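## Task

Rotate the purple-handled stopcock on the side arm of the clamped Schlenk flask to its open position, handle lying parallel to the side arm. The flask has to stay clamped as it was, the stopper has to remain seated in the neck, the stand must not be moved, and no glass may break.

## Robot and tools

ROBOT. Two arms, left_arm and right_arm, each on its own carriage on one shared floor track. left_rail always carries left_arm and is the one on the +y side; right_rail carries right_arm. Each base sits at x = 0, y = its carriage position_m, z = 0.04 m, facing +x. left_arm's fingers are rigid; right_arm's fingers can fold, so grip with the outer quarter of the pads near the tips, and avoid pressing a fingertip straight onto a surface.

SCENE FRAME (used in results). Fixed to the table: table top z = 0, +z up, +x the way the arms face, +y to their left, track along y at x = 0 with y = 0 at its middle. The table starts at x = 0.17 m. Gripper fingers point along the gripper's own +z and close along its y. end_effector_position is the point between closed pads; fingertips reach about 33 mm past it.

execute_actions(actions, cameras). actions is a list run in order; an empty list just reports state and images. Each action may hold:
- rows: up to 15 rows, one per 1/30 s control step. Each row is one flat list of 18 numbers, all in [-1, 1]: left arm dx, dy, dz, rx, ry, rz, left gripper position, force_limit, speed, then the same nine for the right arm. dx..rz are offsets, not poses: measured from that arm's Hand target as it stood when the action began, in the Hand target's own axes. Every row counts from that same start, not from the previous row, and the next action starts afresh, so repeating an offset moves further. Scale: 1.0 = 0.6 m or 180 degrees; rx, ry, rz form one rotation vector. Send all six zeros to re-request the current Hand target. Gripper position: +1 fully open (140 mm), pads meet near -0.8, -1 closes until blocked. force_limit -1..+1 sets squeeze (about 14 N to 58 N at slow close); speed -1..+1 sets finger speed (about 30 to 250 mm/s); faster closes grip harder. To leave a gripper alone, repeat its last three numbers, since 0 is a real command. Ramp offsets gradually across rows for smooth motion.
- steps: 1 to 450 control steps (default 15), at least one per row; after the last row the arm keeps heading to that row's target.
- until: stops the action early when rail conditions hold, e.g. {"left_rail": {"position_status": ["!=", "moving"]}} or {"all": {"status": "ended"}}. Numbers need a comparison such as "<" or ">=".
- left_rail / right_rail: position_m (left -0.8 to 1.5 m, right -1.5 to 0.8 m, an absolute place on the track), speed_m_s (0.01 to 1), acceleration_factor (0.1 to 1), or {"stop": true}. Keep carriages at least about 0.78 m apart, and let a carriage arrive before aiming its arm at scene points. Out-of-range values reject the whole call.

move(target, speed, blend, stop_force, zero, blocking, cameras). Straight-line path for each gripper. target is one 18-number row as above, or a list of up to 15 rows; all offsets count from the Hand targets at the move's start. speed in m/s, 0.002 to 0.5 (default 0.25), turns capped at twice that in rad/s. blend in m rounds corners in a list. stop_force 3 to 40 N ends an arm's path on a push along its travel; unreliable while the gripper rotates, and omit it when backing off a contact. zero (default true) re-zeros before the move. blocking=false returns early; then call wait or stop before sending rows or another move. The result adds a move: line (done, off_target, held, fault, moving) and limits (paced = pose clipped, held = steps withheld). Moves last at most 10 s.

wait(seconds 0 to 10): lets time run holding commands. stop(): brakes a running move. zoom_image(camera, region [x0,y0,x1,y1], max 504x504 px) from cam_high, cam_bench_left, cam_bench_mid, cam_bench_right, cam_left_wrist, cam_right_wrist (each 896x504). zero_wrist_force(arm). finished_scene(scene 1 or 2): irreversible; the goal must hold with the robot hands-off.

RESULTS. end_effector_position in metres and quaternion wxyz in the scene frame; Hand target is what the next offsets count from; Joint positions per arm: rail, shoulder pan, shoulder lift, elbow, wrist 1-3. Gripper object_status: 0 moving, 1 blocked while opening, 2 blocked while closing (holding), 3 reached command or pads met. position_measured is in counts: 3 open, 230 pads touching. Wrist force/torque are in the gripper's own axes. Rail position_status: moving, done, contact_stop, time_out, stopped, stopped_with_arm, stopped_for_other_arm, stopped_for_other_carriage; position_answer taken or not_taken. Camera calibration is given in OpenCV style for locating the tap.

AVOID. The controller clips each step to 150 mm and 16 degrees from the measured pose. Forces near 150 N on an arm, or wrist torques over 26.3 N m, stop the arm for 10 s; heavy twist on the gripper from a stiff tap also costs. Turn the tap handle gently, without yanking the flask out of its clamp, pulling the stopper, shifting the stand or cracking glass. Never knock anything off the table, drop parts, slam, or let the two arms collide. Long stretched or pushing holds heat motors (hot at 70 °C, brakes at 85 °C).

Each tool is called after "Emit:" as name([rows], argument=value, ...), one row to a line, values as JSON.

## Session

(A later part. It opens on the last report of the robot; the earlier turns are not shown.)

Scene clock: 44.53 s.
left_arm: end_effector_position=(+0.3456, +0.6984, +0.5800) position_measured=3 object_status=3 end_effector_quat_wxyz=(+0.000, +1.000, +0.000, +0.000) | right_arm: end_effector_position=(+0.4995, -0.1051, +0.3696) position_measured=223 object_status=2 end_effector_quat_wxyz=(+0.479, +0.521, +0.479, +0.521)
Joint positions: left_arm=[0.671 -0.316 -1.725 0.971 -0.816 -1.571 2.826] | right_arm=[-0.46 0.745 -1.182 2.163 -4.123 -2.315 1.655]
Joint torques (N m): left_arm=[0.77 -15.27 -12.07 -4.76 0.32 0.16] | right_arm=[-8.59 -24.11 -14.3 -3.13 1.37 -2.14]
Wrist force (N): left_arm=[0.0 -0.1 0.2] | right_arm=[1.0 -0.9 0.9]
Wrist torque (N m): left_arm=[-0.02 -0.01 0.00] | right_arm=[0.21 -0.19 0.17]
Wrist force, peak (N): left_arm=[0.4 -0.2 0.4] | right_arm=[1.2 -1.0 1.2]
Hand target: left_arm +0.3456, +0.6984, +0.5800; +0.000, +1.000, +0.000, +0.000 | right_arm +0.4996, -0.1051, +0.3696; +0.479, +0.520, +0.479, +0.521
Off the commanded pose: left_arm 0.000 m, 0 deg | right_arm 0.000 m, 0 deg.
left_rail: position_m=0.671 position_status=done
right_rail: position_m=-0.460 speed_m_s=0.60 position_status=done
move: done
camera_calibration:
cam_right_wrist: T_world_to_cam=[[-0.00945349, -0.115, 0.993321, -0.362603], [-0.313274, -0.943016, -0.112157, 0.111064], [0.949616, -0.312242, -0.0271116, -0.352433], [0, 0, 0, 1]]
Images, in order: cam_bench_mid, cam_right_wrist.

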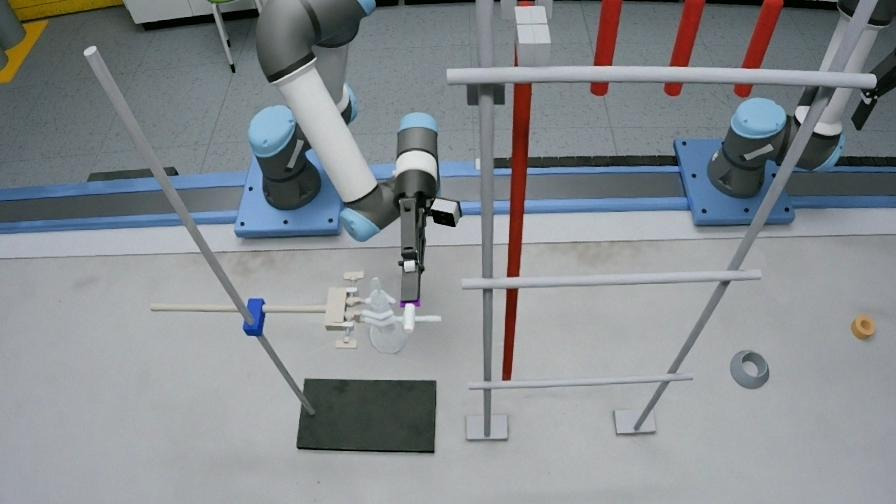

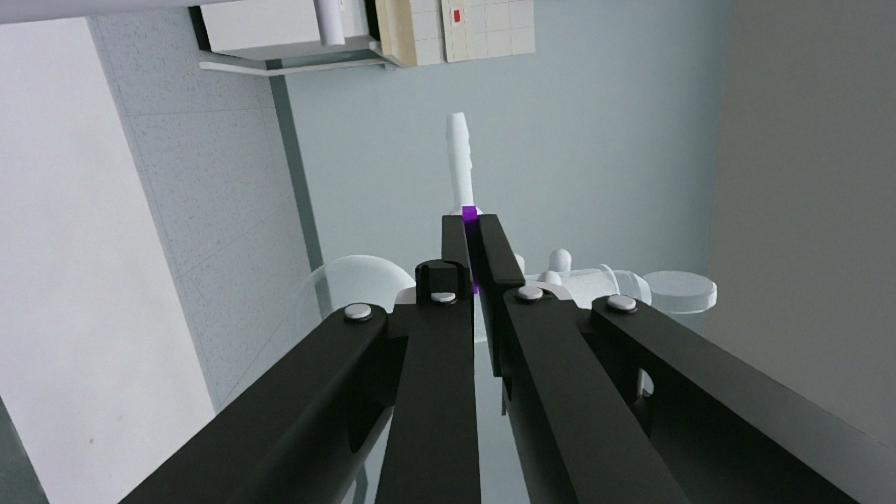

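Emit:
move(target=[0, 0, 0, 0, 0, 0, 1, 1, 1, -0.0001, 0, 0, 0, 0, -0.0378, -1, -1, -1], speed=0.06, cameras=["cam_right_wrist", "cam_bench_mid"])

Emit:
zoom_image(camera="cam_bench_mid", region=[370, 260, 450, 340])

Emit:
zoom_image(camera="cam_right_wrist", region=[400, 90, 540, 230])

Scene clock: 47.97 s.
left_arm: end_effector_position=(+0.3456, +0.6984, +0.5800) position_measured=3 object_status=3 end_effector_quat_wxyz=(+0.000, +1.000, +0.000, +0.000) | right_arm: end_effector_position=(+0.4995, -0.1052, +0.3697) position_measured=223 object_status=2 end_effector_quat_wxyz=(+0.509, +0.491, +0.509, +0.491)
Joint positions: left_arm=[0.671 -0.316 -1.725 0.971 -0.816 -1.571 2.826] | right_arm=[-0.46 0.744 -1.183 2.164 -4.123 -2.315 1.536]
Joint torques (N m): left_arm=[0.56 -15.12 -12.57 -4.77 0.38 0.11] | right_arm=[-7.89 -26.29 -12.01 -3.2 1.38 -1.93]
Wrist force (N): left_arm=[0.1 -0.2 0.4] | right_arm=[1.1 -0.4 1.0]
Wrist torque (N m): left_arm=[-0.03 -0.02 0.01] | right_arm=[0.34 -0.06 0.20]
Wrist force, peak (N): left_arm=[0.3 -0.1 0.6] | right_arm=[1.2 -1.1 0.9]
Hand target: left_arm +0.3456, +0.6984, +0.5800; +0.000, +1.000, +0.000, +0.000 | right_arm +0.4996, -0.1052, +0.3696; +0.509, +0.491, +0.509, +0.491
Off the commanded pose: left_arm 0.000 m, 0 deg | right_arm 0.000 m, 0 deg.
left_rail: position_m=0.671 position_status=done
right_rail: position_m=-0.460 speed_m_s=0.60 position_status=done
move: done
camera_calibration:
cam_right_wrist: T_world_to_cam=[[-0.00951417, 0.00350122, 0.999949, -0.352605], [-0.313287, -0.949658, 0.000344315, 0.0687273], [0.949611, -0.313268, 0.0101321, -0.366326], [0, 0, 0, 1]]
Images, in order: cam_bench_mid, cam_right_wrist.

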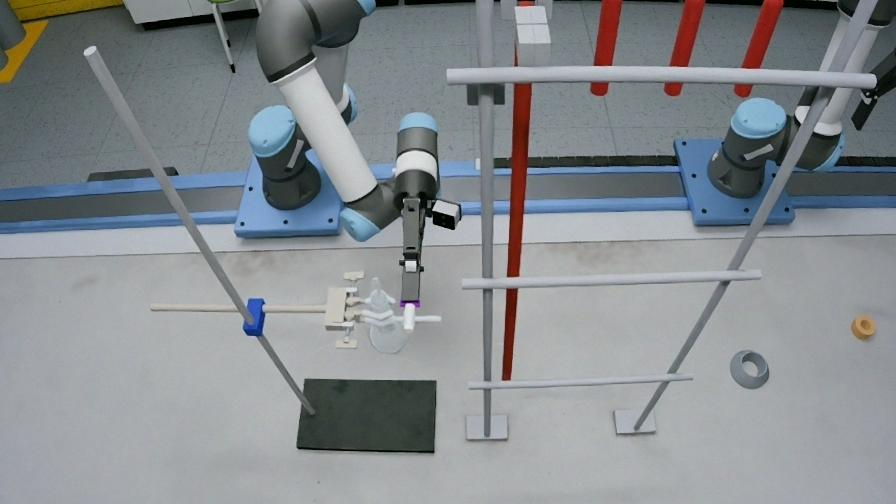

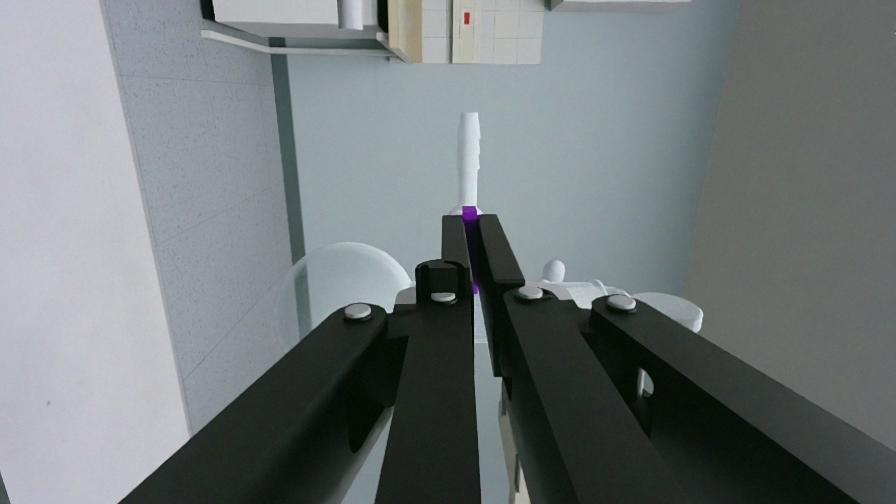

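Scaled by 6.300.

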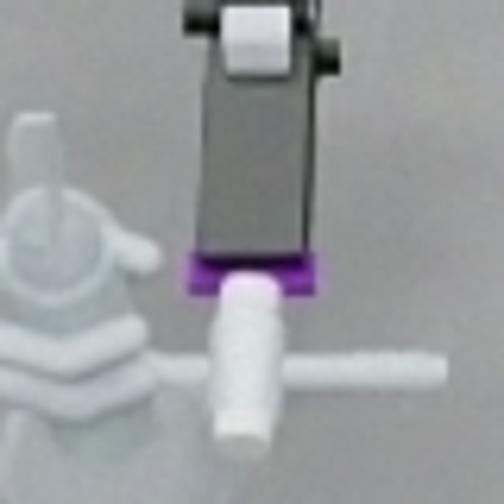

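Scaled by 3.600.

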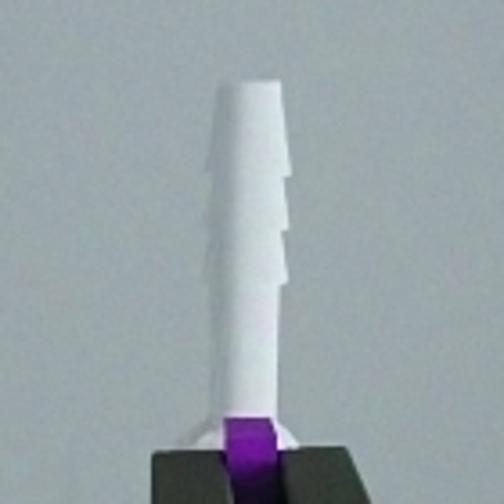

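Emit:
move([
  [0, 0, 0, 0, 0, 0, 1, 1, 1, 0, 0, 0, 0, 0, 0, -0.6, -1, -1],
  [0, 0, 0, 0, 0, 0, 1, 1, 1, 0, 0, -0.025, 0, 0, 0, -0.6, -1, -1],
  [0, 0, 0, 0, 0, 0, 1, 1, 1, 0, 0, -0.1, 0, 0, 0, -0.6, -1, -1],
], speed=[0.03, 0.04, 0.15], cameras=["cam_right_wrist", "cam_bench_mid", "cam_high", "cam_bench_right"])

Emit:
zoom_image(camera="cam_right_wrist", region=[400, 90, 540, 230])

Emit:
zoom_image(camera="cam_bench_mid", region=[340, 260, 460, 380])

Scene clock: 50.67 s.
left_arm: end_effector_position=(+0.3456, +0.6984, +0.5800) position_measured=3 object_status=3 end_effector_quat_wxyz=(+0.000, +1.000, +0.000, +0.000) | right_arm: end_effector_position=(+0.4397, -0.1052, +0.3696) position_measured=205 object_status=3 end_effector_quat_wxyz=(+0.509, +0.491, +0.509, +0.491)
Joint positions: left_arm=[0.671 -0.316 -1.725 0.971 -0.816 -1.571 2.826] | right_arm=[-0.46 0.862 -1.223 2.234 -4.152 -2.433 1.536]
Joint torques (N m): left_arm=[0.78 -14.71 -11.65 -4.73 0.26 0.19] | right_arm=[8.89 -37.66 -8.22 -2.9 -1.29 -1.38]
Wrist force (N): left_arm=[0.3 0.0 0.4] | right_arm=[0.4 0.3 0.9]
Wrist torque (N m): left_arm=[0.02 -0.06 0.00] | right_arm=[0.20 -0.05 0.11]
Wrist force, peak (N): left_arm=[0.4 0.1 0.4] | right_arm=[1.4 -1.2 0.9]
Hand target: left_arm +0.3456, +0.6984, +0.5800; +0.000, +1.000, +0.000, +0.000 | right_arm +0.4396, -0.1052, +0.3696; +0.509, +0.491, +0.509, +0.491
Off the commanded pose: left_arm 0.000 m, 0 deg | right_arm 0.000 m, 0 deg.
left_rail: position_m=0.671 position_status=done
right_rail: position_m=-0.460 speed_m_s=0.60 position_status=done
move: done
camera_calibration:
cam_right_wrist: T_world_to_cam=[[-0.00946736, 0.00373754, 0.999948, -0.353115], [-0.313286, -0.949659, 0.00058343, 0.0498801], [0.949612, -0.313264, 0.0101617, -0.309456], [0, 0, 0, 1]]
Images, in order: cam_high, cam_bench_mid, cam_bench_right, cam_right_wrist.

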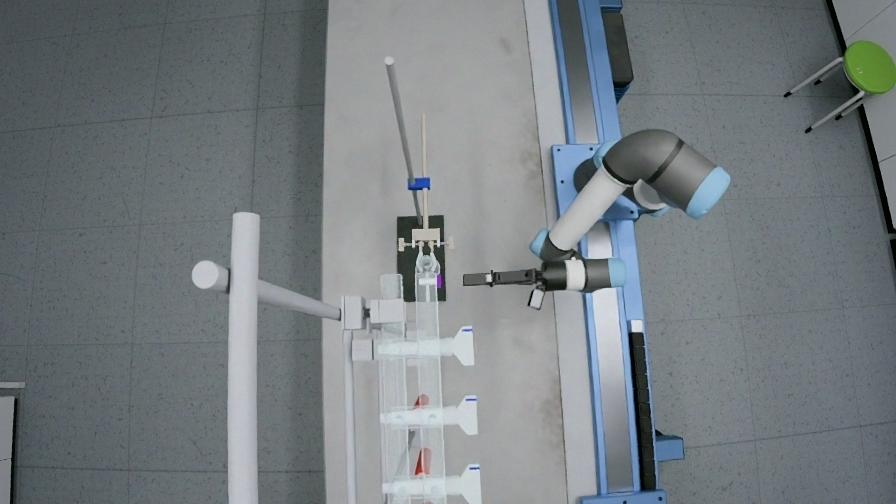

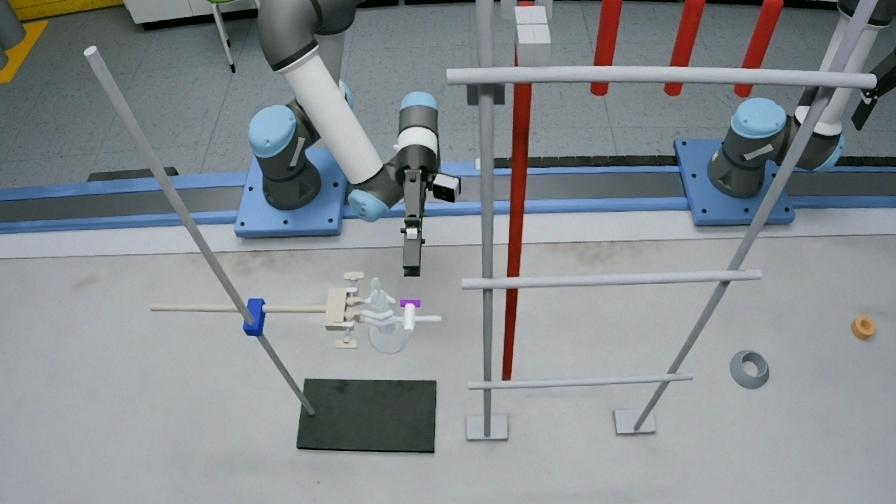

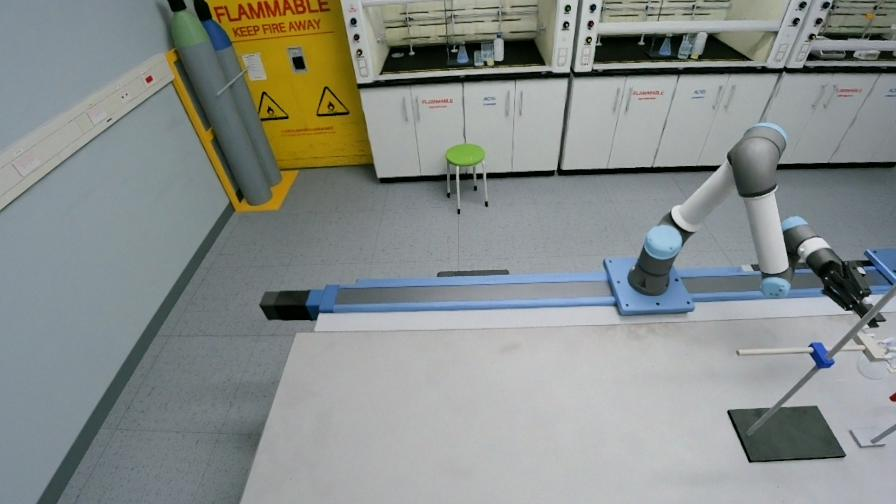

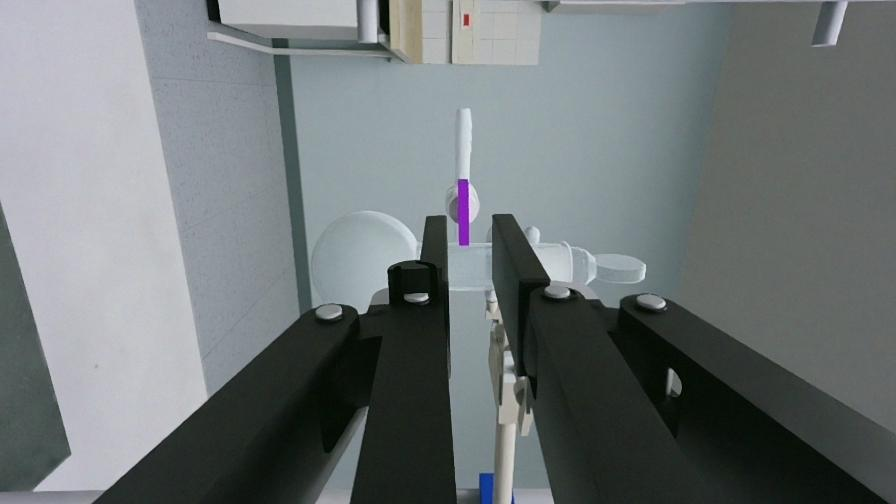

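Scaled by 3.600.

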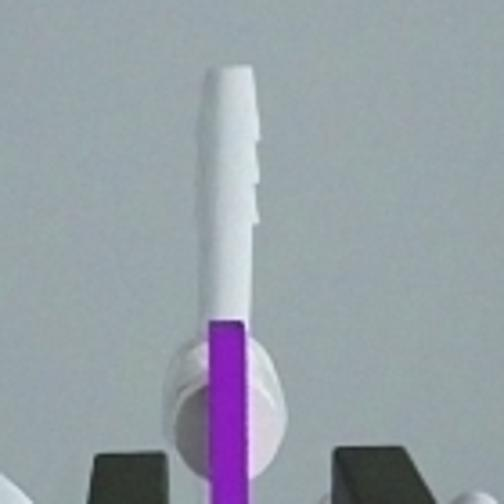

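Scaled by 4.200.

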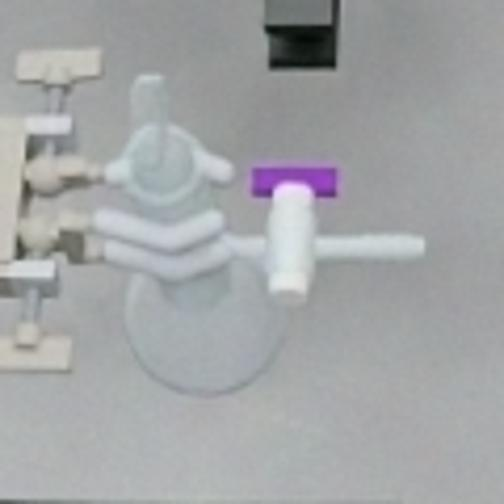

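Emit:
zoom_image(camera="cam_right_wrist", region=[385, 95, 545, 255])

Emit:
zoom_image(camera="cam_right_wrist", region=[430, 170, 510, 250])

Emit:
zoom_image(camera="cam_right_wrist", region=[430, 100, 510, 180])

Emit:
zoom_image(camera="cam_bench_mid", region=[385, 280, 455, 350])

Scaled by 3.150.

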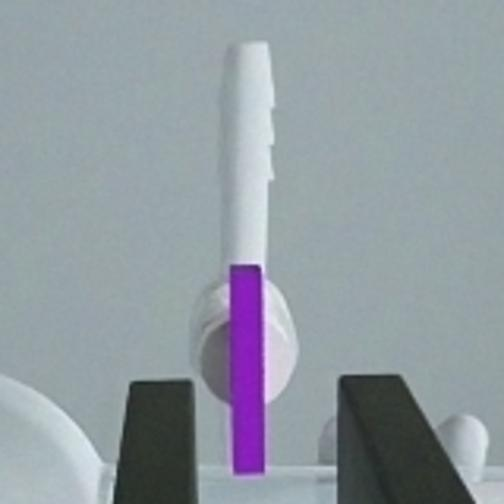

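Scaled by 6.300.

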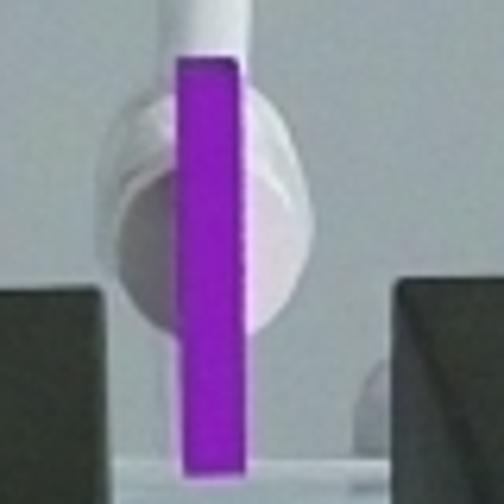

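Scaled by 6.300.

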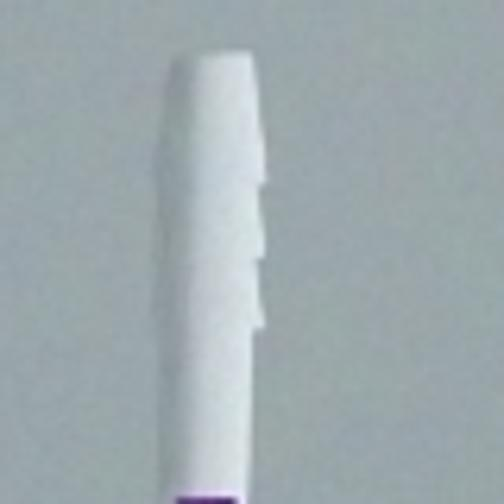

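Scaled by 7.200.

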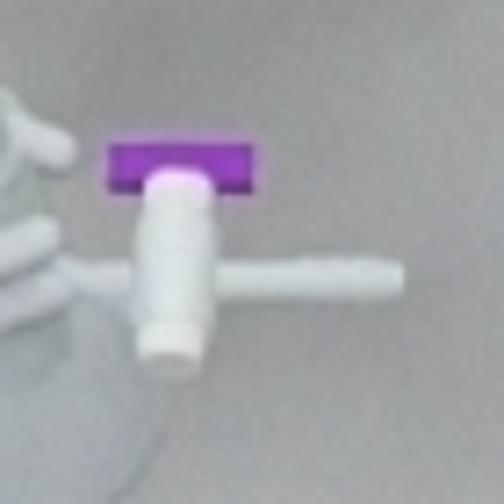

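Emit:
finished_scene(scene=2)

The scene is finished: the task was done.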